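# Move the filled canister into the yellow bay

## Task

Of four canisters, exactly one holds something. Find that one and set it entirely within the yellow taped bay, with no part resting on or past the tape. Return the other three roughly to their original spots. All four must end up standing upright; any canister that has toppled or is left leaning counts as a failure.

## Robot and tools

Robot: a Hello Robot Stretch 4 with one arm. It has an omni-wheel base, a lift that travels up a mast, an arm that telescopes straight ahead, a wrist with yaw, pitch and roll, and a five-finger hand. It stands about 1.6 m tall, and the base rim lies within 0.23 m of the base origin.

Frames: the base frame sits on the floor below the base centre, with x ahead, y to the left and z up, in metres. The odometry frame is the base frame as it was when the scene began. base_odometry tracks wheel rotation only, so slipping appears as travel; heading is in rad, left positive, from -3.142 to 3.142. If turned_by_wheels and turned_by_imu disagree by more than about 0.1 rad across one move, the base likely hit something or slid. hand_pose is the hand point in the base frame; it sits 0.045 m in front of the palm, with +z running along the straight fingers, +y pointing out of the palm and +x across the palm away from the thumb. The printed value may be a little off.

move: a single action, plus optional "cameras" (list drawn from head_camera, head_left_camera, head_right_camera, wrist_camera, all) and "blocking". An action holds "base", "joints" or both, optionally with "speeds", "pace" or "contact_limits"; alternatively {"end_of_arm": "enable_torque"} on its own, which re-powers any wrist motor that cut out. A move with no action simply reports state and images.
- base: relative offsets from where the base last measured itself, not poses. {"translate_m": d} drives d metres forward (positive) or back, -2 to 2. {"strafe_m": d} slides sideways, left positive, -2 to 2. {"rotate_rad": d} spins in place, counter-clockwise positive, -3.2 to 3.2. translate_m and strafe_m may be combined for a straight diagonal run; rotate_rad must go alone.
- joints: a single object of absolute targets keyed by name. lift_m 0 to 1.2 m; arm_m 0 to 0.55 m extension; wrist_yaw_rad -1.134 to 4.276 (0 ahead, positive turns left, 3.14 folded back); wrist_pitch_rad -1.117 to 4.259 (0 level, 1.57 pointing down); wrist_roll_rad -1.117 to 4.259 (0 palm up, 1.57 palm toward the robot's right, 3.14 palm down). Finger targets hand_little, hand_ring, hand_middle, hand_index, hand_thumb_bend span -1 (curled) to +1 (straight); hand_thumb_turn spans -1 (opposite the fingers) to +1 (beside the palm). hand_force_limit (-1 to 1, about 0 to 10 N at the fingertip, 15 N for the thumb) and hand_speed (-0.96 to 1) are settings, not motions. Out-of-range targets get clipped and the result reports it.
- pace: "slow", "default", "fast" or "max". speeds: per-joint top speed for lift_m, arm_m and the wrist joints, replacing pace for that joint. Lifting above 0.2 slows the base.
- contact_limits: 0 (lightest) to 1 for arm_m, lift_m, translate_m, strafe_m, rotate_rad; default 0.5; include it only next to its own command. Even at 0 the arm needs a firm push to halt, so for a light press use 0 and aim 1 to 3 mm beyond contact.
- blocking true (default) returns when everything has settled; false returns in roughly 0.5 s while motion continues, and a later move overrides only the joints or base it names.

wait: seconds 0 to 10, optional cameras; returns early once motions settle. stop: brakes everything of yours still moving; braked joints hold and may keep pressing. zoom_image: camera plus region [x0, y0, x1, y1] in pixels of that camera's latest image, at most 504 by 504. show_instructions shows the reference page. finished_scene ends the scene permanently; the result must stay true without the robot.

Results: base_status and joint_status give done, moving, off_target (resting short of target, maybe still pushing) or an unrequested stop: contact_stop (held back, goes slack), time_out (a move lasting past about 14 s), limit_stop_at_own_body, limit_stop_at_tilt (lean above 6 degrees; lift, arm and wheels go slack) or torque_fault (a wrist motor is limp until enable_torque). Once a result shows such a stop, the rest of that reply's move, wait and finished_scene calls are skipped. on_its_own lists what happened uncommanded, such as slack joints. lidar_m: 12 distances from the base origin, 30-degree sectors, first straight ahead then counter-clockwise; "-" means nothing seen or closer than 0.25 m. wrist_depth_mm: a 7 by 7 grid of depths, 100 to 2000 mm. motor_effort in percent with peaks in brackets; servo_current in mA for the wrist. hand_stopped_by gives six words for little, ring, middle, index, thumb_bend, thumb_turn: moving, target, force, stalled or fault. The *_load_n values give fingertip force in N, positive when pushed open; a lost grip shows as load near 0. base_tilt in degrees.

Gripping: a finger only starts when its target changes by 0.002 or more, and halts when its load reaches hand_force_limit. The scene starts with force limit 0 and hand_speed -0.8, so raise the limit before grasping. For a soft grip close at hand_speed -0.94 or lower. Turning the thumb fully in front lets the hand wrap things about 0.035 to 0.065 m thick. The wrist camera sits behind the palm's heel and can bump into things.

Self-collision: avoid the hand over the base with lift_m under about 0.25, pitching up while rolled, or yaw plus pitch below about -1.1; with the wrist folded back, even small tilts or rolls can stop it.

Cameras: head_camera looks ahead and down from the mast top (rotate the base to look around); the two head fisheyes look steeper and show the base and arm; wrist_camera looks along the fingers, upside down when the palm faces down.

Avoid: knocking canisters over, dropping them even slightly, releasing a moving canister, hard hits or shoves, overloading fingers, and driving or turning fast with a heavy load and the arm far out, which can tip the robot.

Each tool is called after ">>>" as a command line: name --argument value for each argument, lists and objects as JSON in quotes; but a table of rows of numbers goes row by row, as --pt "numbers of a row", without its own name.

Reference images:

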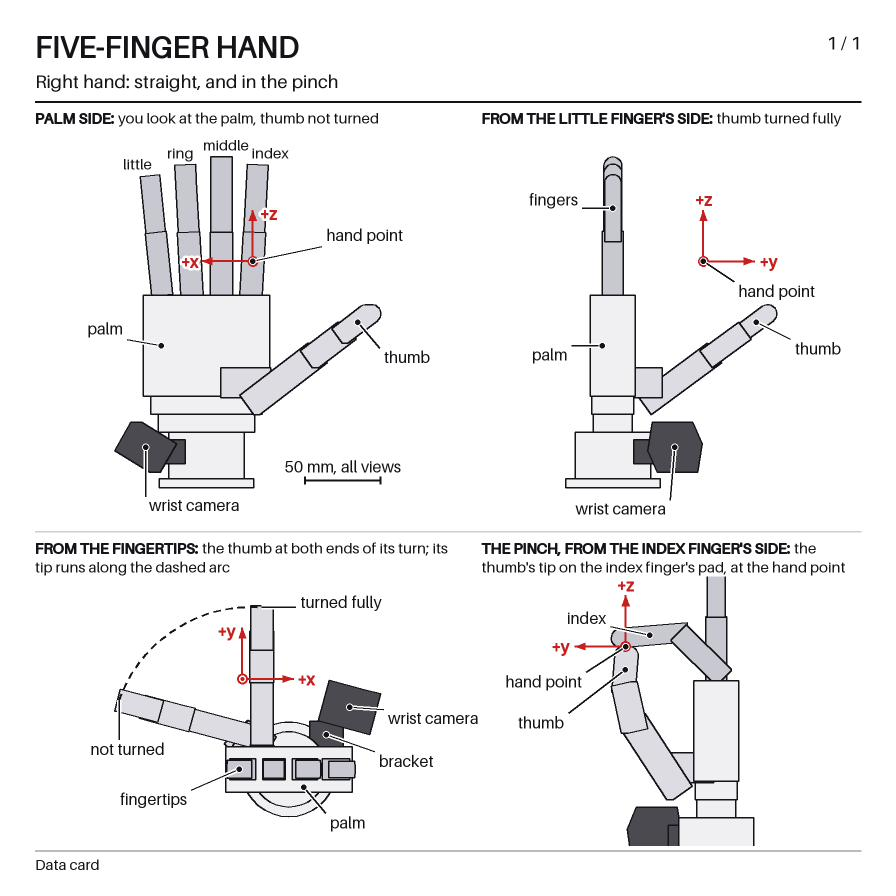

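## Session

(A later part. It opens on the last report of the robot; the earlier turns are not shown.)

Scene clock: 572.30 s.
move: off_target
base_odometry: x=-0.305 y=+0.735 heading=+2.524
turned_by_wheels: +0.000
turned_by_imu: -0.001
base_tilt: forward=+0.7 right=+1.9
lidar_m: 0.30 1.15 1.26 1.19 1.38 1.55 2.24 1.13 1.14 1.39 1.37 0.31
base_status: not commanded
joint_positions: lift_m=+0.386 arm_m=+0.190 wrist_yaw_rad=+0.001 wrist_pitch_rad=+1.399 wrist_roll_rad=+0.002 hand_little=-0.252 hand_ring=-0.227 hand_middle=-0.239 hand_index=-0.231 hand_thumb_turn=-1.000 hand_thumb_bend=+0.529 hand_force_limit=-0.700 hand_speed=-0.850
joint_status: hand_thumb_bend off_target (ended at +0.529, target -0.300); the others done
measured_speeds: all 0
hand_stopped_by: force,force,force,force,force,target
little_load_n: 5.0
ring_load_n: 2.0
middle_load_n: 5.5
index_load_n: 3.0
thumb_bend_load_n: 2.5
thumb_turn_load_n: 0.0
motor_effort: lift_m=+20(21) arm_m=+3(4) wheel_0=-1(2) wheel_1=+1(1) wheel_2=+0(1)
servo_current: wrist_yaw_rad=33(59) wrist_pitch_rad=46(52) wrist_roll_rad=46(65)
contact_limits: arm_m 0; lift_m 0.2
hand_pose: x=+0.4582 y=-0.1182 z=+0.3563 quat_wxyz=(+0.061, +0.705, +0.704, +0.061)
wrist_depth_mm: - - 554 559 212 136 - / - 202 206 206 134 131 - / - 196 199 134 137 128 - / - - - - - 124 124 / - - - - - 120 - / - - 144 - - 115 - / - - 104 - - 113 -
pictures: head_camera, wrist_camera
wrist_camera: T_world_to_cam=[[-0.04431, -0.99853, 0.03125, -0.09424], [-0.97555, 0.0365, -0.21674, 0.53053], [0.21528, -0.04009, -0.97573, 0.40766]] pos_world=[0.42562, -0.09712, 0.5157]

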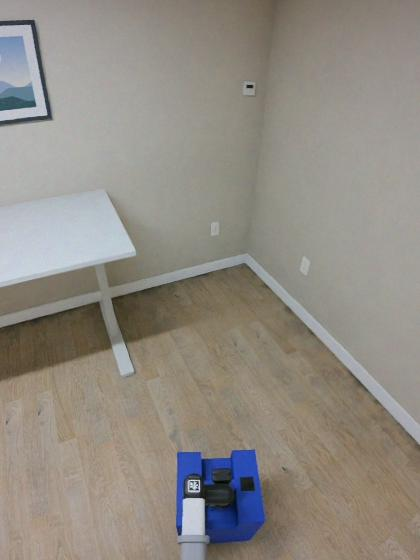

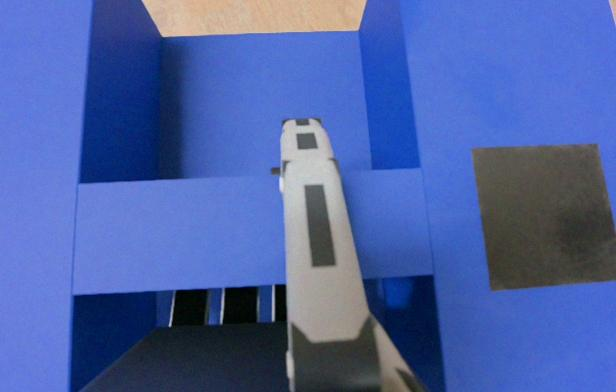

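>>> move --joints '{"lift_m": 0.408}' --speeds '{"lift_m": 0.02}' --contact_limits '{"lift_m": 0.85}' --cameras '["all"]'

>>> zoom_image --camera "head_camera" --region '[150, 400, 280, 560]'

Scene clock: 577.20 s.
move: contact_stop
base_odometry: x=-0.305 y=+0.735 heading=+2.524
turned_by_wheels: +0.000
turned_by_imu: +0.000
base_tilt: forward=+0.7 right=+1.7
lidar_m: 0.30 1.15 1.26 1.19 1.37 1.58 2.26 1.11 1.17 1.40 1.36 0.31
base_status: not commanded
joint_positions: lift_m=+0.380 arm_m=+0.190 wrist_yaw_rad=+0.003 wrist_pitch_rad=+1.397 wrist_roll_rad=+0.002 hand_little=-0.252 hand_ring=-0.227 hand_middle=-0.240 hand_index=-0.231 hand_thumb_turn=-1.000 hand_thumb_bend=+0.529 hand_force_limit=-0.700 hand_speed=-0.850
joint_status: lift_m contact_stop (moved -0.005 of +0.022)
measured_speeds: all 0
hand_stopped_by: force,force,force,force,force,target
little_load_n: 0.0
ring_load_n: 0.0
middle_load_n: 0.0
index_load_n: 0.0
thumb_bend_load_n: 0.5
thumb_turn_load_n: 0.0
on_its_own: lift_m is slack since a contact_stop (your +0.408 is given up)
motor_effort: lift_m=+20(44) arm_m=-4(4) wheel_0=-1(4) wheel_1=+1(1) wheel_2=-2(3)
servo_current: wrist_yaw_rad=39(59) wrist_pitch_rad=39(52) wrist_roll_rad=52(59)
contact_limits: arm_m 0; lift_m 0.85
hand_pose: x=+0.4586 y=-0.1181 z=+0.3510 quat_wxyz=(+0.061, +0.704, +0.705, +0.061)
wrist_depth_mm: - - 564 564 190 134 - / - 200 204 205 135 129 - / - 195 197 197 138 125 - / - - - - - 121 121 / - - - - - 117 - / - - 142 - - 113 - / - - 104 - - 110 -
pictures: head_camera, head_left_camera, head_right_camera, wrist_camera
wrist_camera: T_world_to_cam=[[-0.04324, -0.99858, 0.03123, -0.0944], [-0.97526, 0.03541, -0.21821, 0.53015], [0.21679, -0.03989, -0.9754, 0.40155]] pos_world=[0.4259, -0.09702, 0.5103]

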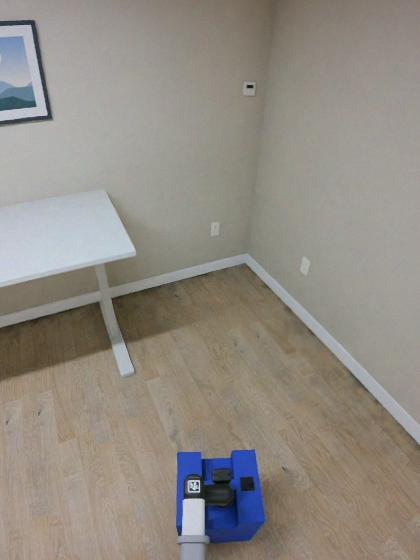

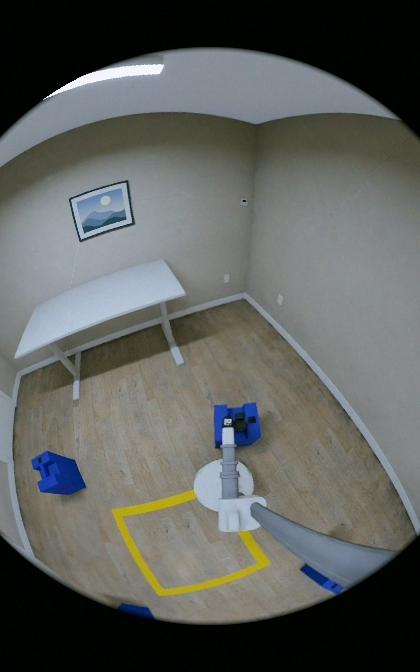

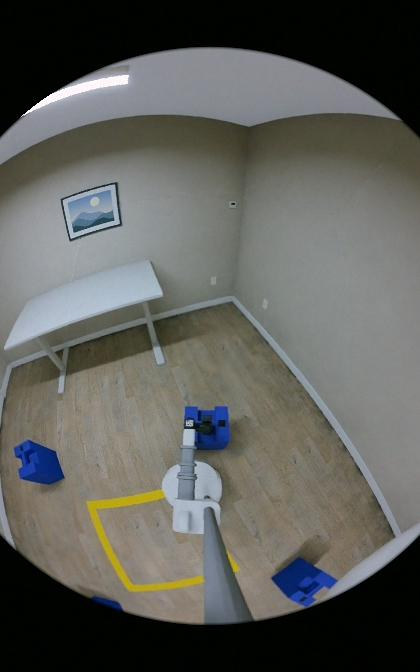

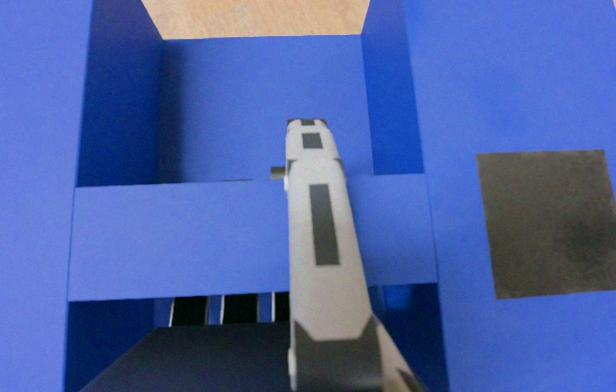

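Scaled by 3.150 from the camera's image (finer frame: 1200x1600).

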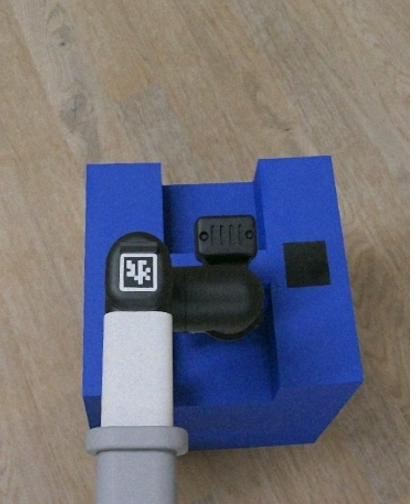

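>>> move --joints '{"lift_m": 0.386}' --speeds '{"lift_m": 0.02}' --contact_limits '{"lift_m": 1.0}'

>>> move --joints '{"lift_m": 0.39}' --speeds '{"lift_m": 0.01}' --contact_limits '{"lift_m": 1.0}'

>>> move --joints '{"lift_m": 0.395}' --speeds '{"lift_m": 0.01}' --contact_limits '{"lift_m": 1.0}' --cameras '["wrist_camera", "head_camera"]'

>>> zoom_image --camera "head_camera" --region '[150, 400, 280, 560]'

Scene clock: 591.90 s.
move: done
base_odometry: x=-0.305 y=+0.735 heading=+2.524
turned_by_wheels: +0.000
turned_by_imu: -0.001
base_tilt: forward=+0.6 right=+1.9
lidar_m: 0.30 1.16 1.27 1.19 1.37 1.57 2.24 1.13 1.17 1.40 1.36 0.32
base_status: not commanded
joint_positions: lift_m=+0.385 arm_m=+0.190 wrist_yaw_rad=+0.002 wrist_pitch_rad=+1.397 wrist_roll_rad=+0.002 hand_little=-0.252 hand_ring=-0.227 hand_middle=-0.239 hand_index=-0.231 hand_thumb_turn=-1.000 hand_thumb_bend=+0.529 hand_force_limit=-0.700 hand_speed=-0.850
joint_status: all done
measured_speeds: all 0
hand_stopped_by: force,force,force,force,force,target
little_load_n: 4.0
ring_load_n: 1.0
middle_load_n: 4.0
index_load_n: 2.0
thumb_bend_load_n: 0.0
thumb_turn_load_n: 0.0
motor_effort: lift_m=+29(29) arm_m=-4(4) wheel_0=-1(2) wheel_1=+1(1) wheel_2=-2(2)
servo_current: wrist_yaw_rad=39(52) wrist_pitch_rad=33(46) wrist_roll_rad=20(65)
contact_limits: arm_m 0; lift_m 1
hand_pose: x=+0.4586 y=-0.1182 z=+0.3557 quat_wxyz=(+0.061, +0.704, +0.704, +0.061)
wrist_depth_mm: - - 559 564 190 136 - / - 202 206 207 135 131 - / - 195 198 199 138 128 - / - - - - - 124 124 / - - - - - 120 - / - - 144 - - 115 - / - - 104 - - 113 -
pictures: none

Scene clock: 592.57 s.
move: done
base_odometry: x=-0.305 y=+0.735 heading=+2.524
turned_by_wheels: +0.000
turned_by_imu: +0.001
base_tilt: forward=+0.7 right=+1.8
lidar_m: 0.29 1.15 1.25 1.17 1.37 1.57 2.22 1.14 1.17 1.39 1.36 0.32
base_status: not commanded
joint_positions: lift_m=+0.389 arm_m=+0.190 wrist_yaw_rad=+0.002 wrist_pitch_rad=+1.397 wrist_roll_rad=+0.002 hand_little=-0.252 hand_ring=-0.227 hand_middle=-0.238 hand_index=-0.230 hand_thumb_turn=-1.000 hand_thumb_bend=+0.529 hand_force_limit=-0.700 hand_speed=-0.850
joint_status: all done
measured_speeds: all 0
hand_stopped_by: force,force,force,force,force,target
little_load_n: 8.5
ring_load_n: 5.5
middle_load_n: 8.5
index_load_n: 6.0
thumb_bend_load_n: 0.5
thumb_turn_load_n: 0.0
motor_effort: lift_m=+35(35) arm_m=-4(4) wheel_0=-1(2) wheel_1=+1(1) wheel_2=+0(2)
servo_current: wrist_yaw_rad=33(46) wrist_pitch_rad=39(52) wrist_roll_rad=20(59)
contact_limits: arm_m 0; lift_m 1
hand_pose: x=+0.4586 y=-0.1182 z=+0.3592 quat_wxyz=(+0.061, +0.704, +0.704, +0.061)
wrist_depth_mm: - - 554 564 190 136 - / - 202 206 207 191 131 - / - 196 200 199 138 128 - / - - - - - 124 124 / - - - - - 121 - / - - 144 153 - 116 - / - - 104 - - 113 -
pictures: none

Scene clock: 593.33 s.
move: done
base_odometry: x=-0.305 y=+0.735 heading=+2.524
turned_by_wheels: +0.000
turned_by_imu: +0.000
base_tilt: forward=+0.8 right=+1.9
lidar_m: 0.29 1.15 1.22 1.20 1.35 1.57 2.25 1.13 1.17 1.40 1.37 0.32
base_status: not commanded
joint_positions: lift_m=+0.393 arm_m=+0.190 wrist_yaw_rad=+0.004 wrist_pitch_rad=+1.397 wrist_roll_rad=+0.002 hand_little=-0.251 hand_ring=-0.226 hand_middle=-0.238 hand_index=-0.230 hand_thumb_turn=-1.000 hand_thumb_bend=+0.529 hand_force_limit=-0.700 hand_speed=-0.850
joint_status: all done
measured_speeds: all 0
hand_stopped_by: force,force,force,force,force,target
little_load_n: 13.0
ring_load_n: 11.0
middle_load_n: 13.5
index_load_n: 11.0
thumb_bend_load_n: 2.5
thumb_turn_load_n: 0.0
motor_effort: lift_m=+43(43) arm_m=-4(4) wheel_0=-3(4) wheel_1=+1(1) wheel_2=+3(3)
servo_current: wrist_yaw_rad=26(52) wrist_pitch_rad=33(46) wrist_roll_rad=59(72)
contact_limits: arm_m 0; lift_m 1
hand_pose: x=+0.4588 y=-0.1180 z=+0.3636 quat_wxyz=(+0.061, +0.704, +0.705, +0.061)
wrist_depth_mm: - - 559 559 193 136 - / - 203 206 208 137 131 - / - 196 200 139 141 128 - / - - - - - 125 125 / - - - - - 121 - / - - 144 153 - 116 - / - - 104 - - 114 -
pictures: head_camera, wrist_camera
wrist_camera: T_world_to_cam=[[-0.04169, -0.99865, 0.03116, -0.09532], [-0.97531, 0.03391, -0.21823, 0.53288], [0.21687, -0.03949, -0.9754, 0.41382]] pos_world=[0.426, -0.09692, 0.5229]

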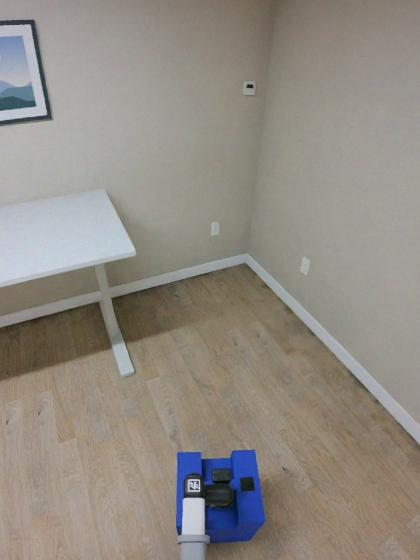

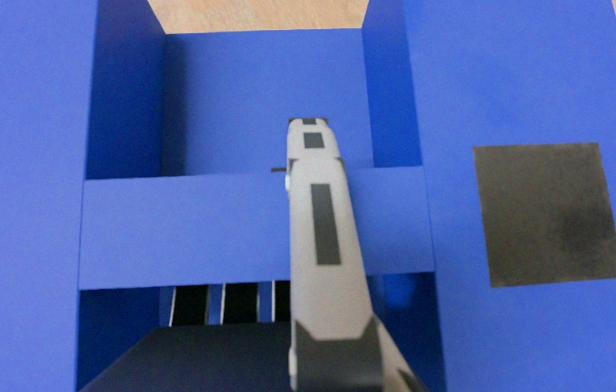

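Scaled by 3.150 from the camera's image (finer frame: 1200x1600).

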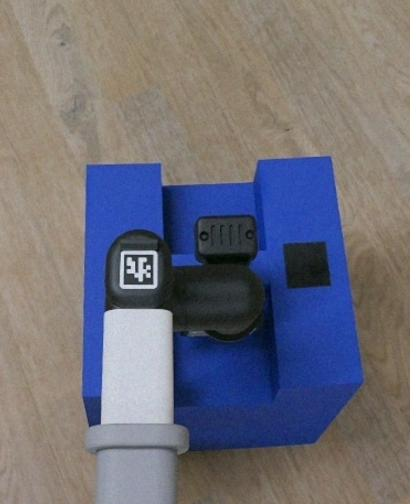

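>>> move --base '{"translate_m": -0.03}' --pace "slow" --contact_limits '{"translate_m": 0.4}' --cameras '["wrist_camera", "head_camera"]'

>>> zoom_image --camera "head_camera" --region '[150, 400, 280, 560]'

Scene clock: 652.90 s.
move: done
base_odometry: x=-0.281 y=+0.718 heading=+2.525
turned_by_wheels: +0.001
turned_by_imu: -0.041
base_tilt: forward=+0.6 right=+1.8
lidar_m: 0.31 1.16 1.26 1.18 1.25 1.52 2.24 1.11 1.14 1.42 1.39 0.32
base_status: done
joint_positions: lift_m=+0.393 arm_m=+0.190 wrist_yaw_rad=+0.015 wrist_pitch_rad=+1.395 wrist_roll_rad=+0.000 hand_little=-0.251 hand_ring=-0.225 hand_middle=-0.216 hand_index=-0.229 hand_thumb_turn=-1.000 hand_thumb_bend=+0.535 hand_force_limit=-0.700 hand_speed=-0.850
joint_status: not commanded
measured_speeds: all 0
hand_stopped_by: force,force,force,force,force,target
little_load_n: 22.5
ring_load_n: 21.5
middle_load_n: 20.5
index_load_n: 20.5
thumb_bend_load_n: 22.0
thumb_turn_load_n: 1.0
motor_effort: lift_m=+43(43) arm_m=-5(5) wheel_0=+0(10) wheel_1=-1(8) wheel_2=+12(20)
servo_current: wrist_yaw_rad=72(98) wrist_pitch_rad=20(52) wrist_roll_rad=52(59)
contact_limits: arm_m 0; lift_m 1; translate_m 0.4
hand_pose: x=+0.4609 y=-0.1167 z=+0.3639 quat_wxyz=(+0.062, +0.699, +0.710, +0.063)
wrist_depth_mm: - - 559 219 198 139 - / - 206 209 211 140 133 - / - - 203 126 142 130 - / - - - - - 125 125 / - - - - - 122 - / - - 146 154 - 116 - / - - 104 - - 114 -
pictures: head_camera, wrist_camera
wrist_camera: T_world_to_cam=[[-0.02865, -0.99909, 0.03143, -0.10023], [-0.97505, 0.02101, -0.221, 0.53433], [0.22014, -0.03698, -0.97477, 0.41227]] pos_world=[0.42737, -0.09612, 0.5231]

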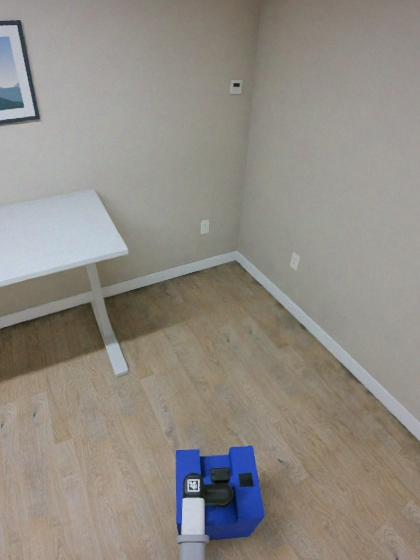

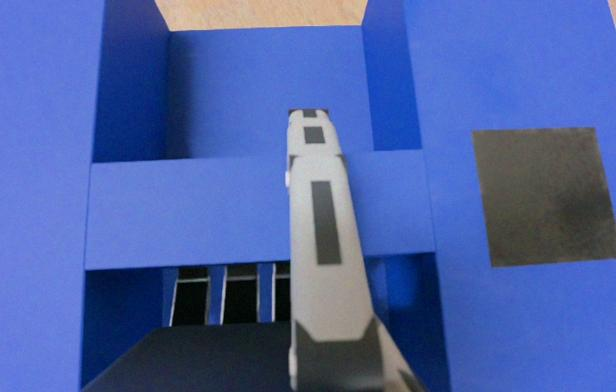

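Scaled by 3.150 from the camera's image (finer frame: 1200x1600).

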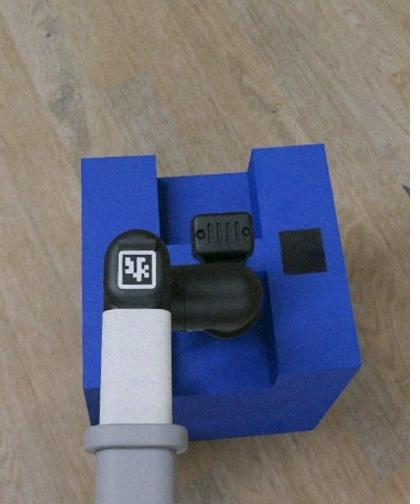

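>>> move --base '{"translate_m": 0.024}' --pace "slow" --contact_limits '{"translate_m": 0.3}' --cameras '["wrist_camera"]'

>>> move --joints '{"lift_m": 0.385}' --speeds '{"lift_m": 0.02}' --contact_limits '{"lift_m": 0.3}' --cameras '["wrist_camera"]'

Scene clock: 660.40 s.
move: done
base_odometry: x=-0.301 y=+0.731 heading=+2.525
turned_by_wheels: +0.000
turned_by_imu: +0.000
base_tilt: forward=+0.5 right=+1.8
lidar_m: 0.27 1.14 1.22 1.15 1.26 1.55 2.28 1.13 1.15 1.42 1.37 0.30
base_status: done
joint_positions: lift_m=+0.394 arm_m=+0.190 wrist_yaw_rad=+0.002 wrist_pitch_rad=+1.409 wrist_roll_rad=+0.000 hand_little=-0.251 hand_ring=-0.227 hand_middle=-0.220 hand_index=-0.230 hand_thumb_turn=-1.000 hand_thumb_bend=+0.529 hand_force_limit=-0.700 hand_speed=-0.850
joint_status: not commanded
measured_speeds: all 0
hand_stopped_by: force,force,force,force,force,target
little_load_n: 11.5
ring_load_n: 3.5
middle_load_n: 0.0
index_load_n: 5.0
thumb_bend_load_n: 0.0
thumb_turn_load_n: 0.0
motor_effort: lift_m=+34(43) arm_m=-5(5) wheel_0=+7(11) wheel_1=+2(7) wheel_2=-4(12)
servo_current: wrist_yaw_rad=39(85) wrist_pitch_rad=59(78) wrist_roll_rad=39(72)
contact_limits: arm_m 0; lift_m 1; translate_m 0.3
hand_pose: x=+0.4562 y=-0.1181 z=+0.3632 quat_wxyz=(+0.057, +0.704, +0.705, +0.057)
wrist_depth_mm: - - 544 554 135 135 - / - 202 204 206 134 131 - / - 197 198 202 141 128 - / - - 195 - 124 125 125 / - - - - - 122 - / - - 142 - - 118 - / - - 104 - - 116 -
wrist_camera: T_world_to_cam=[[-0.04172, -0.99862, 0.03207, -0.09591], [-0.97778, 0.03421, -0.20684, 0.52729], [0.20546, -0.03999, -0.97785, 0.42006]] pos_world=[0.42527, -0.09702, 0.5229]

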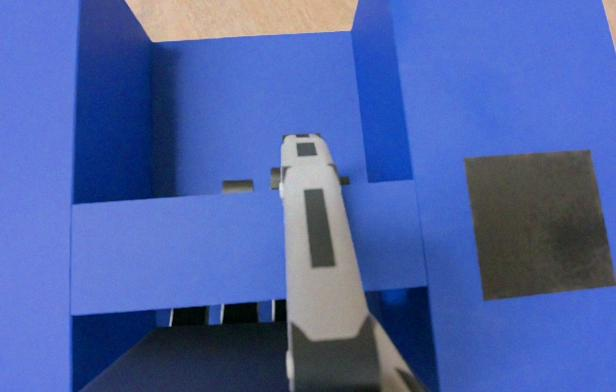

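Scene clock: 661.27 s.
move: done
base_odometry: x=-0.301 y=+0.732 heading=+2.525
turned_by_wheels: +0.000
turned_by_imu: +0.000
base_tilt: forward=+0.6 right=+1.8
lidar_m: 0.28 1.14 1.21 1.17 1.26 1.57 2.26 1.14 1.16 1.42 1.37 0.31
base_status: not commanded
joint_positions: lift_m=+0.385 arm_m=+0.190 wrist_yaw_rad=+0.000 wrist_pitch_rad=+1.409 wrist_roll_rad=+0.000 hand_little=-0.252 hand_ring=-0.227 hand_middle=-0.220 hand_index=-0.231 hand_thumb_turn=-1.000 hand_thumb_bend=+0.529 hand_force_limit=-0.700 hand_speed=-0.850
joint_status: all done
measured_speeds: all 0
hand_stopped_by: force,force,force,force,force,target
little_load_n: 2.0
ring_load_n: 0.5
middle_load_n: 0.0
index_load_n: 0.0
thumb_bend_load_n: 0.0
thumb_turn_load_n: 0.0
motor_effort: lift_m=+18(33) arm_m=-5(6) wheel_0=+4(7) wheel_1=+2(2) wheel_2=-3(4)
servo_current: wrist_yaw_rad=33(52) wrist_pitch_rad=59(78) wrist_roll_rad=39(59)
contact_limits: arm_m 0; lift_m 0.3; translate_m 0.3
hand_pose: x=+0.4561 y=-0.1183 z=+0.3546 quat_wxyz=(+0.057, +0.705, +0.705, +0.057)
wrist_depth_mm: - 544 554 554 134 133 - / - 200 202 205 129 129 - / - 194 196 199 135 125 - / - - 192 - 122 122 123 / - - - - - 119 - / - - 125 - - 114 - / - - 104 - - 112 -
wrist_camera: T_world_to_cam=[[-0.04357, -0.99853, 0.03208, -0.09495], [-0.97765, 0.036, -0.20714, 0.52568], [0.20569, -0.04039, -0.97778, 0.4114]] pos_world=[0.42517, -0.09712, 0.5142]

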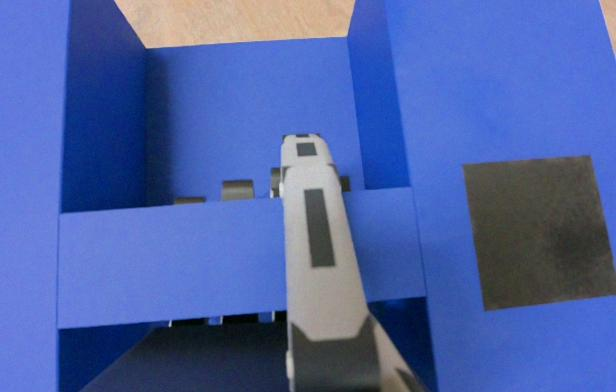

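>>> move --base '{"translate_m": -0.005}' --pace "slow" --joints '{"hand_thumb_bend": 1.0, "hand_force_limit": 0.0, "hand_speed": -0.6}'

>>> move --joints '{"hand_little": 0.2, "hand_ring": 0.2, "hand_middle": 0.2, "hand_index": 0.2, "lift_m": 0.394}' --pace "slow"

>>> move --joints '{"arm_m": 0.13, "lift_m": 0.4}' --pace "slow" --cameras '["wrist_camera"]'

Scene clock: 668.60 s.
move: done
base_odometry: x=-0.297 y=+0.729 heading=+2.525
turned_by_wheels: +0.000
turned_by_imu: +0.000
base_tilt: forward=+0.6 right=+2.0
lidar_m: 0.29 1.15 1.23 1.17 1.26 1.56 2.27 1.14 1.15 1.43 1.37 0.32
base_status: done
joint_positions: lift_m=+0.385 arm_m=+0.190 wrist_yaw_rad=+0.000 wrist_pitch_rad=+1.403 wrist_roll_rad=+0.000 hand_little=-0.252 hand_ring=-0.227 hand_middle=-0.220 hand_index=-0.231 hand_thumb_turn=-1.000 hand_thumb_bend=+1.000 hand_force_limit=+0.000 hand_speed=-0.600
joint_status: all done
measured_speeds: all 0
hand_stopped_by: force,force,force,force,target,target
little_load_n: 2.0
ring_load_n: 0.0
middle_load_n: 0.0
index_load_n: 0.0
thumb_bend_load_n: 0.0
thumb_turn_load_n: 0.0
motor_effort: lift_m=+18(18) arm_m=-4(5) wheel_0=-1(6) wheel_1=-1(5) wheel_2=+2(5)
servo_current: wrist_yaw_rad=39(59) wrist_pitch_rad=52(72) wrist_roll_rad=46(59)
contact_limits: arm_m 0; lift_m 0.3
hand_pose: x=+0.4573 y=-0.1183 z=+0.3551 quat_wxyz=(+0.059, +0.705, +0.705, +0.059)
wrist_depth_mm: - 554 559 564 136 136 - / - 202 206 205 131 131 - / - 196 198 - 128 128 - / - - 195 - 123 124 124 / - - - - 119 121 - / - - 141 - - 116 - / - - 104 - - 113 -
pictures: none

Scene clock: 669.50 s.
move: done
base_odometry: x=-0.297 y=+0.729 heading=+2.525
turned_by_wheels: +0.000
turned_by_imu: +0.000
base_tilt: forward=+0.6 right=+1.9
lidar_m: 0.29 1.15 1.24 1.18 1.28 1.56 2.29 1.13 1.14 1.42 1.37 0.30
base_status: not commanded
joint_positions: lift_m=+0.394 arm_m=+0.190 wrist_yaw_rad=+0.000 wrist_pitch_rad=+1.402 wrist_roll_rad=+0.000 hand_little=+0.200 hand_ring=+0.200 hand_middle=+0.200 hand_index=+0.200 hand_thumb_turn=-1.000 hand_thumb_bend=+1.000 hand_force_limit=+0.000 hand_speed=-0.600
joint_status: all done
measured_speeds: all 0
hand_stopped_by: target,target,target,target,target,target
little_load_n: 1.0
ring_load_n: 0.0
middle_load_n: 0.0
index_load_n: 0.0
thumb_bend_load_n: 0.0
thumb_turn_load_n: 0.0
motor_effort: lift_m=+26(28) arm_m=-5(5) wheel_0=-1(1) wheel_1=-2(2) wheel_2=+2(2)
servo_current: wrist_yaw_rad=33(52) wrist_pitch_rad=52(52) wrist_roll_rad=33(59)
contact_limits: arm_m 0
hand_pose: x=+0.4574 y=-0.1183 z=+0.3635 quat_wxyz=(+0.059, +0.705, +0.704, +0.059)
wrist_depth_mm: - - 564 574 - - - / - 211 215 214 140 141 - / - 206 208 - 136 138 138 / - 201 204 - 133 132 134 / - - - - 129 129 - / - - 146 - - 125 - / - - 104 - - 122 -
pictures: none

Scene clock: 671.33 s.
move: done
base_odometry: x=-0.297 y=+0.729 heading=+2.525
turned_by_wheels: +0.000
turned_by_imu: +0.000
base_tilt: forward=+0.6 right=+1.8
lidar_m: 0.28 1.15 1.24 1.17 1.25 1.57 2.27 1.13 1.16 1.43 1.37 0.31
base_status: not commanded
joint_positions: lift_m=+0.400 arm_m=+0.130 wrist_yaw_rad=+0.000 wrist_pitch_rad=+1.399 wrist_roll_rad=+0.000 hand_little=+0.200 hand_ring=+0.200 hand_middle=+0.200 hand_index=+0.200 hand_thumb_turn=-1.000 hand_thumb_bend=+1.000 hand_force_limit=+0.000 hand_speed=-0.600
joint_status: all done
measured_speeds: all 0
hand_stopped_by: target,target,target,target,target,target
little_load_n: 0.0
ring_load_n: 0.0
middle_load_n: 0.0
index_load_n: 0.0
thumb_bend_load_n: 0.0
thumb_turn_load_n: 0.0
motor_effort: lift_m=+25(28) arm_m=-9(15) wheel_0=-1(1) wheel_1=-2(2) wheel_2=+2(2)
servo_current: wrist_yaw_rad=26(46) wrist_pitch_rad=39(59) wrist_roll_rad=39(65)
hand_pose: x=+0.3985 y=-0.1183 z=+0.3699 quat_wxyz=(+0.061, +0.705, +0.704, +0.061)
wrist_depth_mm: - 226 231 233 - - - / - - - 119 - - - / - - - - - - - / - - 208 - 139 140 - / - 200 175 - 136 135 - / - - 151 - - 132 133 / - - 104 - - - -
wrist_camera: T_world_to_cam=[[-0.04389, -0.99853, 0.03165, -0.09766], [-0.97554, 0.036, -0.21685, 0.47534], [0.21539, -0.04039, -0.97569, 0.43368]] pos_world=[0.36601, -0.09712, 0.5293]

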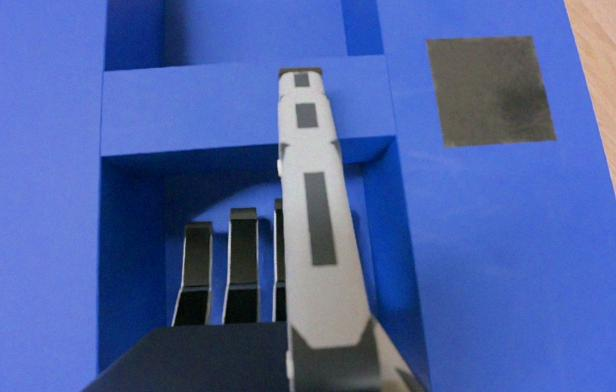

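>>> move --joints '{"lift_m": 0.60}'

>>> move --joints '{"arm_m": 0.0}'

>>> move --base '{"rotate_rad": -3.102}' --cameras '["head_camera", "head_left_camera", "head_right_camera"]'

Scene clock: 726.10 s.
move: done
base_odometry: x=-0.297 y=+0.729 heading=+2.525
turned_by_wheels: +0.000
turned_by_imu: +0.000
base_tilt: forward=+0.5 right=+1.8
lidar_m: 0.29 1.16 1.22 1.18 1.28 1.55 2.24 1.14 1.13 1.43 1.38 0.32
base_status: not commanded
joint_positions: lift_m=+0.600 arm_m=+0.130 wrist_yaw_rad=+0.000 wrist_pitch_rad=+1.399 wrist_roll_rad=+0.000 hand_little=+0.200 hand_ring=+0.200 hand_middle=+0.200 hand_index=+0.200 hand_thumb_turn=-1.000 hand_thumb_bend=+1.000 hand_force_limit=+0.000 hand_speed=-0.600
joint_status: all done
measured_speeds: all 0
hand_stopped_by: target,target,target,target,target,target
little_load_n: 0.0
ring_load_n: 0.0
middle_load_n: 0.0
index_load_n: 0.0
thumb_bend_load_n: 0.0
thumb_turn_load_n: 0.0
motor_effort: lift_m=+24(28) arm_m=-9(9) wheel_0=-1(1) wheel_1=-2(2) wheel_2=+2(3)
servo_current: wrist_yaw_rad=33(52) wrist_pitch_rad=46(46) wrist_roll_rad=39(59)
hand_pose: x=+0.3986 y=-0.1183 z=+0.5700 quat_wxyz=(+0.061, +0.705, +0.704, +0.061)
wrist_depth_mm: 778 788 778 798 809 831 831 / 759 759 788 768 788 798 798 / 732 741 418 - - 768 778 / 707 715 - - - 732 759 / 691 699 173 - - 723 723 / 668 676 149 - - 707 707 / 654 654 104 - - 683 691
pictures: none

Scene clock: 727.53 s.
move: done
base_odometry: x=-0.297 y=+0.729 heading=+2.525
turned_by_wheels: +0.000
turned_by_imu: +0.000
base_tilt: forward=+0.6 right=+1.7
lidar_m: 0.29 1.14 1.23 1.18 1.28 1.56 2.25 1.13 1.15 1.42 1.37 0.35
base_status: not commanded
joint_positions: lift_m=+0.600 arm_m=+0.000 wrist_yaw_rad=+0.000 wrist_pitch_rad=+1.398 wrist_roll_rad=+0.000 hand_little=+0.200 hand_ring=+0.200 hand_middle=+0.200 hand_index=+0.200 hand_thumb_turn=-1.000 hand_thumb_bend=+1.000 hand_force_limit=+0.000 hand_speed=-0.600
joint_status: all done
measured_speeds: all 0
hand_stopped_by: target,target,target,target,target,target
little_load_n: 0.0
ring_load_n: 0.5
middle_load_n: 0.0
index_load_n: 0.0
thumb_bend_load_n: 0.0
thumb_turn_load_n: 0.0
motor_effort: lift_m=+25(25) arm_m=-9(16) wheel_0=-1(1) wheel_1=-2(2) wheel_2=+2(2)
servo_current: wrist_yaw_rad=33(46) wrist_pitch_rad=33(52) wrist_roll_rad=39(65)
hand_pose: x=+0.2686 y=-0.1183 z=+0.5700 quat_wxyz=(+0.061, +0.705, +0.704, +0.061)
wrist_depth_mm: 778 788 - - 831 820 831 / 759 759 - 118 - 798 820 / 741 741 - - - 768 788 / 715 715 - - - 750 759 / 699 691 175 - - 732 732 / 668 676 149 - - 707 707 / 654 647 104 - - 691 683
pictures: none

Scene clock: 730.37 s.
move: done
base_odometry: x=-0.297 y=+0.729 heading=-0.577
turned_by_wheels: -3.102
turned_by_imu: -3.044
base_tilt: forward=+0.5 right=+1.8
lidar_m: 2.22 1.13 1.17 1.41 1.38 0.30 0.30 1.15 1.26 1.18 1.36 1.56
base_status: done
joint_positions: lift_m=+0.600 arm_m=+0.000 wrist_yaw_rad=+0.000 wrist_pitch_rad=+1.398 wrist_roll_rad=+0.000 hand_little=+0.200 hand_ring=+0.200 hand_middle=+0.200 hand_index=+0.200 hand_thumb_turn=-1.000 hand_thumb_bend=+1.000 hand_force_limit=+0.000 hand_speed=-0.600
joint_status: not commanded
measured_speeds: all 0
hand_stopped_by: target,target,target,target,target,target
little_load_n: 0.0
ring_load_n: 0.0
middle_load_n: 0.5
index_load_n: 0.0
thumb_bend_load_n: 0.0
thumb_turn_load_n: 0.0
motor_effort: lift_m=+24(25) arm_m=-9(10) wheel_0=+2(8) wheel_1=+0(10) wheel_2=-1(10)
servo_current: wrist_yaw_rad=46(72) wrist_pitch_rad=39(52) wrist_roll_rad=33(65)
hand_pose: x=+0.2687 y=-0.1183 z=+0.5701 quat_wxyz=(+0.061, +0.705, +0.704, +0.061)
wrist_depth_mm: 778 798 798 820 820 820 831 / 759 768 768 768 778 798 798 / 741 732 750 - 768 768 768 / 699 707 732 - - 741 759 / 691 691 176 - - 723 741 / 676 676 149 - - 699 715 / 654 647 104 - - 691 699

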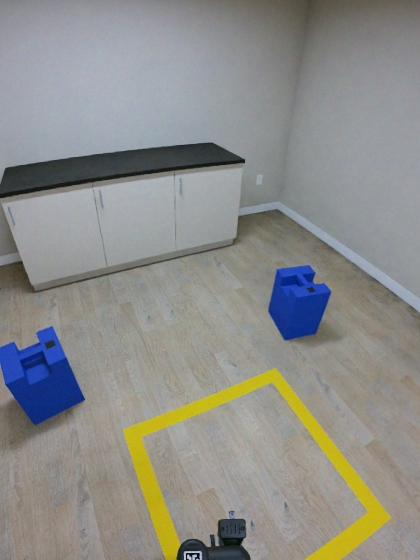

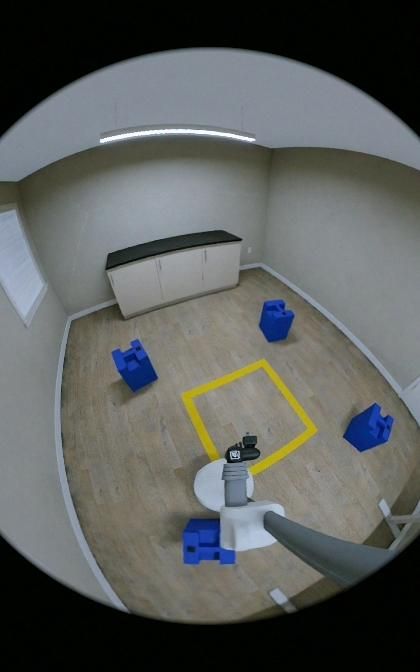

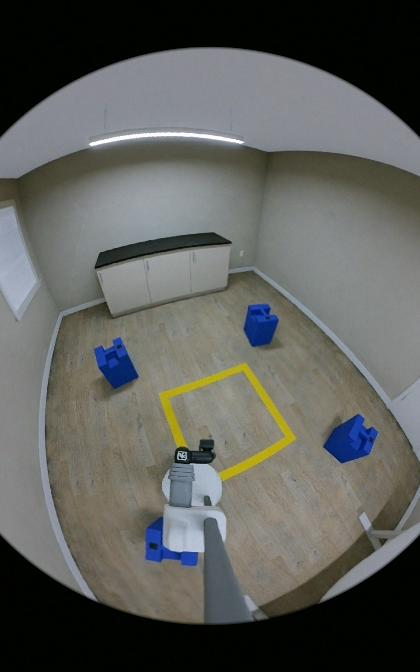

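>>> move --base '{"translate_m": -0.120, "strafe_m": -0.407}'

>>> move --base '{"translate_m": -0.598, "strafe_m": 0.022}' --cameras '["head_left_camera", "head_right_camera"]'

Scene clock: 747.60 s.
move: done
base_odometry: x=-0.619 y=+0.453 heading=-0.577
turned_by_wheels: +0.000
turned_by_imu: -0.001
base_tilt: forward=+0.6 right=+1.9
lidar_m: 1.57 1.50 1.49 1.74 0.39 0.49 0.89 0.88 0.95 0.87 0.83 2.17
base_status: done
joint_positions: lift_m=+0.600 arm_m=+0.000 wrist_yaw_rad=+0.000 wrist_pitch_rad=+1.398 wrist_roll_rad=+0.000 hand_little=+0.200 hand_ring=+0.200 hand_middle=+0.200 hand_index=+0.200 hand_thumb_turn=-1.000 hand_thumb_bend=+1.000 hand_force_limit=+0.000 hand_speed=-0.600
joint_status: not commanded
measured_speeds: all 0
hand_stopped_by: target,target,target,target,target,target
little_load_n: 0.0
ring_load_n: 0.0
middle_load_n: 0.0
index_load_n: 0.0
thumb_bend_load_n: 0.0
thumb_turn_load_n: 0.0
motor_effort: lift_m=+24(25) arm_m=-9(9) wheel_0=-1(9) wheel_1=+2(11) wheel_2=+1(6)
servo_current: wrist_yaw_rad=33(52) wrist_pitch_rad=33(52) wrist_roll_rad=46(65)
hand_pose: x=+0.2687 y=-0.1183 z=+0.5701 quat_wxyz=(+0.061, +0.705, +0.704, +0.061)
wrist_depth_mm: 788 778 798 798 820 831 842 / 759 759 778 768 809 798 820 / 741 741 741 - - 778 778 / 707 715 723 - - 750 750 / 699 707 173 - - 723 732 / 676 676 148 - - 707 707 / 647 654 104 - - 691 699
pictures: none

Scene clock: 751.07 s.
move: done
base_odometry: x=-1.109 y=+0.797 heading=-0.577
turned_by_wheels: +0.000
turned_by_imu: +0.001
base_tilt: forward=+0.6 right=+1.8
lidar_m: 2.17 0.44 0.36 1.44 1.43 0.44 0.36 0.34 0.40 0.57 1.17 1.20
base_status: done
joint_positions: lift_m=+0.600 arm_m=+0.000 wrist_yaw_rad=+0.000 wrist_pitch_rad=+1.398 wrist_roll_rad=+0.000 hand_little=+0.200 hand_ring=+0.200 hand_middle=+0.200 hand_index=+0.200 hand_thumb_turn=-1.000 hand_thumb_bend=+1.000 hand_force_limit=+0.000 hand_speed=-0.600
joint_status: not commanded
measured_speeds: all 0
hand_stopped_by: target,target,target,target,target,target
little_load_n: 0.0
ring_load_n: 0.0
middle_load_n: 0.0
index_load_n: 0.0
thumb_bend_load_n: 0.0
thumb_turn_load_n: 0.0
motor_effort: lift_m=+24(25) arm_m=-9(9) wheel_0=+0(8) wheel_1=+0(10) wheel_2=-1(11)
servo_current: wrist_yaw_rad=46(52) wrist_pitch_rad=33(52) wrist_roll_rad=46(59)
hand_pose: x=+0.2686 y=-0.1183 z=+0.5701 quat_wxyz=(+0.061, +0.705, +0.704, +0.061)
wrist_depth_mm: 778 788 798 820 820 831 842 / 759 768 778 768 798 798 809 / 741 750 741 - 778 778 778 / - 715 723 - - 750 759 / 699 699 175 - - 732 732 / 661 676 149 - - 707 715 / 654 647 104 - - 691 683

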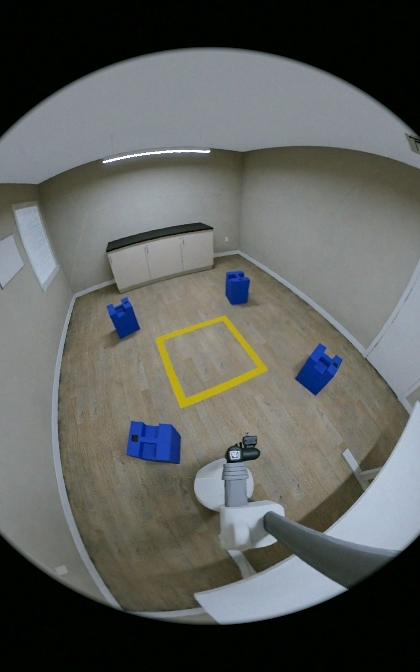

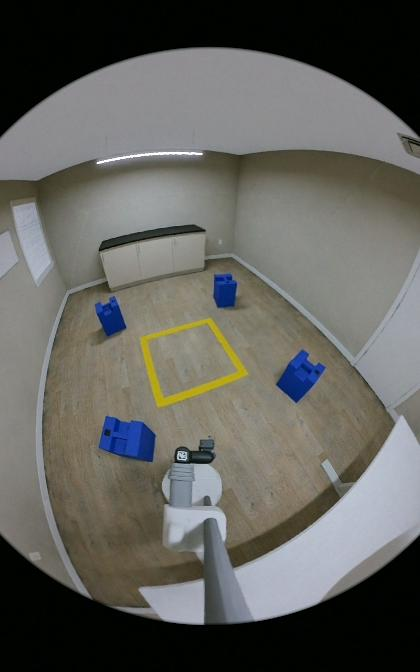

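>>> move --base '{"translate_m": -0.192, "strafe_m": 0.467}' --cameras '["head_camera", "head_left_camera", "head_right_camera", "wrist_camera"]'

Scene clock: 762.33 s.
move: done
base_odometry: x=-1.015 y=+1.294 heading=-0.577
turned_by_wheels: +0.000
turned_by_imu: -0.001
base_tilt: forward=+0.6 right=+1.7
lidar_m: 0.35 0.35 1.25 0.96 0.93 0.98 1.15 0.51 0.42 0.61 1.66 0.36
base_status: done
joint_positions: lift_m=+0.600 arm_m=+0.000 wrist_yaw_rad=+0.000 wrist_pitch_rad=+1.398 wrist_roll_rad=+0.000 hand_little=+0.200 hand_ring=+0.200 hand_middle=+0.200 hand_index=+0.200 hand_thumb_turn=-1.000 hand_thumb_bend=+1.000 hand_force_limit=+0.000 hand_speed=-0.600
joint_status: not commanded
measured_speeds: all 0
hand_stopped_by: target,target,target,target,target,target
little_load_n: 0.0
ring_load_n: 0.0
middle_load_n: 0.0
index_load_n: 0.0
thumb_bend_load_n: 0.0
thumb_turn_load_n: 0.0
motor_effort: lift_m=+24(24) arm_m=-9(9) wheel_0=+2(12) wheel_1=-1(10) wheel_2=+1(6)
servo_current: wrist_yaw_rad=33(59) wrist_pitch_rad=39(46) wrist_roll_rad=33(72)
hand_pose: x=+0.2686 y=-0.1183 z=+0.5701 quat_wxyz=(+0.061, +0.705, +0.704, +0.061)
wrist_depth_mm: - - - 809 820 820 831 / - - - 122 788 798 809 / - - - - 768 778 778 / 707 715 - - - 750 750 / 691 691 175 - - 732 732 / 668 676 148 - - 707 707 / 654 647 104 - - 691 691
wrist_camera: T_world_to_cam=[[-0.04391, -0.99853, 0.03162, -0.10967], [-0.97541, 0.03601, -0.21744, 0.39231], [0.21599, -0.04039, -0.97556, 0.65668]] pos_world=[0.23601, -0.09712, 0.7294]

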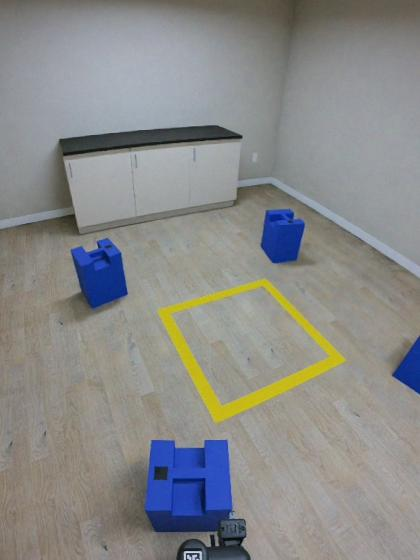

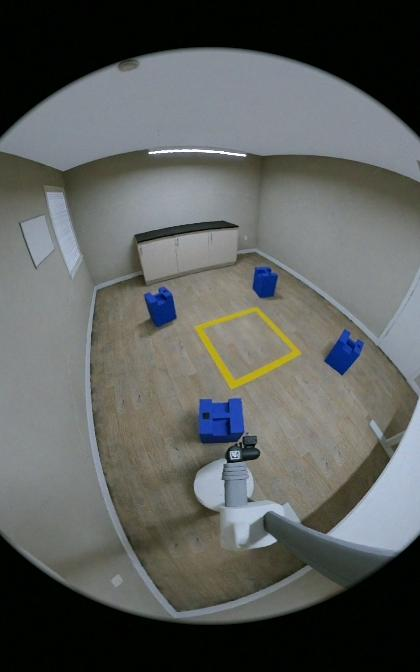

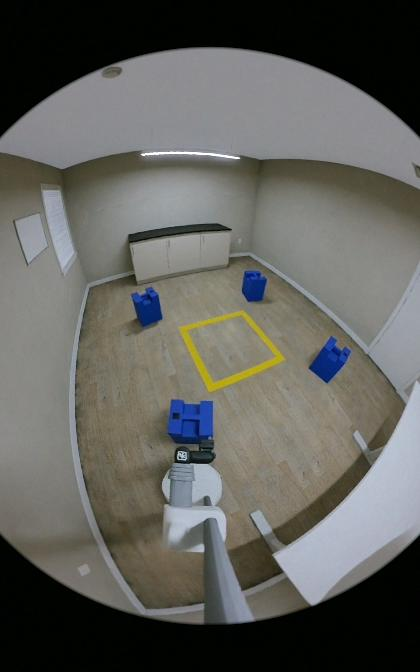

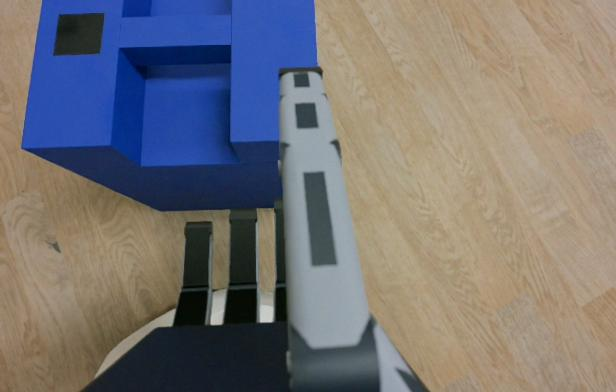

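>>> zoom_image --camera "head_camera" --region '[130, 420, 250, 550]'

>>> zoom_image --camera "head_camera" --region '[140, 260, 360, 440]'

Scaled by 3.877 from the camera's image (finer frame: 1200x1600).

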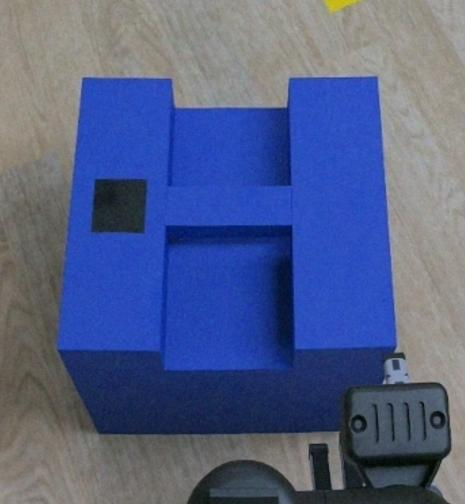

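Scaled by 2.291 from the camera's image (finer frame: 1200x1600).

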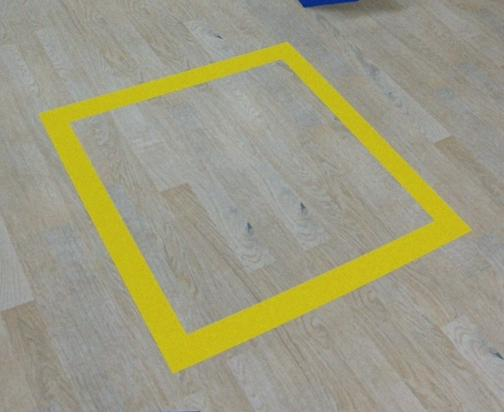

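>>> move --base '{"translate_m": 0.11, "strafe_m": 0.05}' --pace "slow" --joints '{"lift_m": 0.75}'

>>> move --base '{"translate_m": 0.06}' --pace "slow" --contact_limits '{"translate_m": 0.5}' --cameras '["head_camera", "head_left_camera", "wrist_camera"]'

Scene clock: 797.53 s.
move: done
base_odometry: x=-0.895 y=+1.276 heading=-0.577
turned_by_wheels: +0.000
turned_by_imu: +0.000
base_tilt: forward=+0.7 right=+1.8
lidar_m: 0.26 0.25 1.23 0.95 0.92 0.99 1.29 0.53 0.52 0.81 1.63 0.25
base_status: done
joint_positions: lift_m=+0.750 arm_m=+0.000 wrist_yaw_rad=+0.000 wrist_pitch_rad=+1.398 wrist_roll_rad=+0.000 hand_little=+0.200 hand_ring=+0.200 hand_middle=+0.200 hand_index=+0.200 hand_thumb_turn=-1.000 hand_thumb_bend=+1.000 hand_force_limit=+0.000 hand_speed=-0.600
joint_status: all done
measured_speeds: all 0
hand_stopped_by: target,target,target,target,target,target
little_load_n: 0.0
ring_load_n: 0.0
middle_load_n: 0.0
index_load_n: 0.0
thumb_bend_load_n: 0.0
thumb_turn_load_n: 0.0
motor_effort: lift_m=+25(28) arm_m=-9(9) wheel_0=+2(4) wheel_1=+1(7) wheel_2=-1(7)
servo_current: wrist_yaw_rad=39(59) wrist_pitch_rad=33(52) wrist_roll_rad=39(78)
hand_pose: x=+0.2686 y=-0.1183 z=+0.7200 quat_wxyz=(+0.061, +0.705, +0.704, +0.061)
wrist_depth_mm: 931 960 960 976 976 991 1008 / 917 917 931 917 960 960 976 / 878 891 - - 917 931 946 / 854 866 - - - 904 917 / 831 831 173 - - 866 891 / 809 809 148 - - 842 854 / 788 788 104 - - 842 820
pictures: none

Scene clock: 799.37 s.
move: done
base_odometry: x=-0.846 y=+1.243 heading=-0.576
turned_by_wheels: +0.001
turned_by_imu: +0.002
base_tilt: forward=+0.6 right=+1.8
lidar_m: 0.25 0.27 1.25 0.97 0.95 1.03 1.35 0.58 0.59 0.88 1.60 0.25
base_status: done
joint_positions: lift_m=+0.750 arm_m=+0.000 wrist_yaw_rad=+0.000 wrist_pitch_rad=+1.398 wrist_roll_rad=+0.000 hand_little=+0.200 hand_ring=+0.200 hand_middle=+0.200 hand_index=+0.200 hand_thumb_turn=-1.000 hand_thumb_bend=+1.000 hand_force_limit=+0.000 hand_speed=-0.600
joint_status: not commanded
measured_speeds: all 0
hand_stopped_by: target,target,target,target,target,target
little_load_n: 0.0
ring_load_n: 0.0
middle_load_n: 0.5
index_load_n: 0.0
thumb_bend_load_n: 0.0
thumb_turn_load_n: 0.0
motor_effort: lift_m=+24(25) arm_m=-8(9) wheel_0=+13(18) wheel_1=+9(12) wheel_2=-13(18)
servo_current: wrist_yaw_rad=33(52) wrist_pitch_rad=46(52) wrist_roll_rad=39(59)
contact_limits: translate_m 0.5
hand_pose: x=+0.2686 y=-0.1183 z=+0.7201 quat_wxyz=(+0.061, +0.705, +0.704, +0.061)
wrist_depth_mm: 931 946 960 976 991 1008 1025 / 931 904 931 917 960 976 976 / 878 891 917 - 931 931 946 / 854 878 - - - 891 917 / 831 842 173 - - 891 878 / 809 809 149 - - 842 866 / 788 798 104 - - 820 842
wrist_camera: T_world_to_cam=[[-0.04391, -0.99853, 0.03161, -0.11441], [-0.97536, 0.036, -0.21765, 0.4251], [0.2162, -0.04039, -0.97551, 0.80292]] pos_world=[0.23601, -0.09712, 0.8794]

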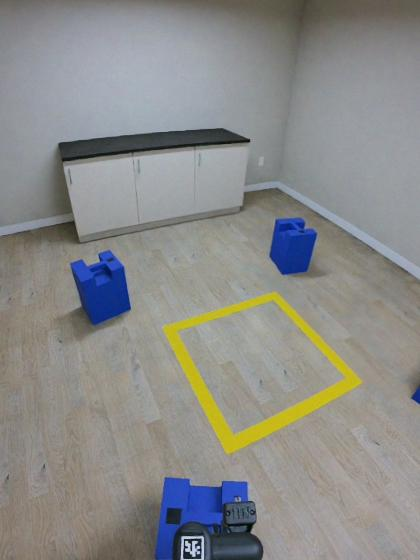

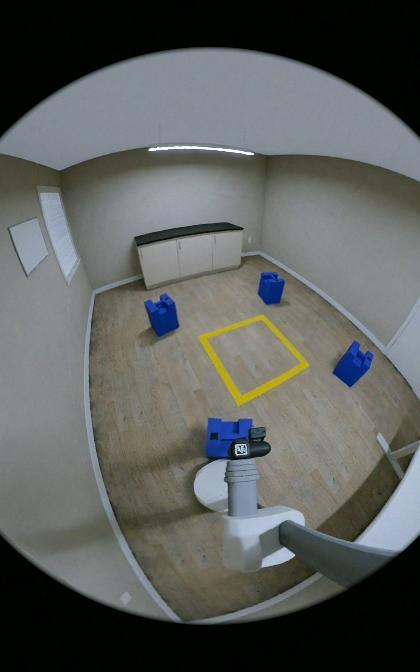

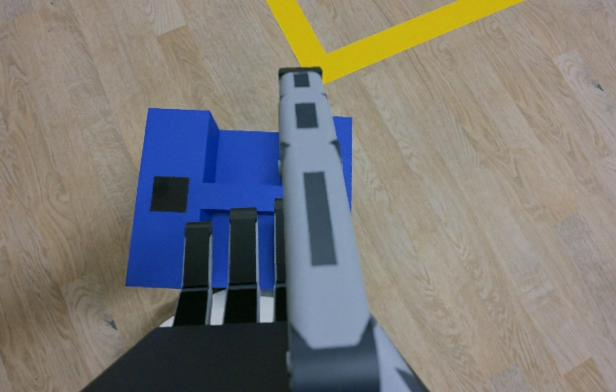

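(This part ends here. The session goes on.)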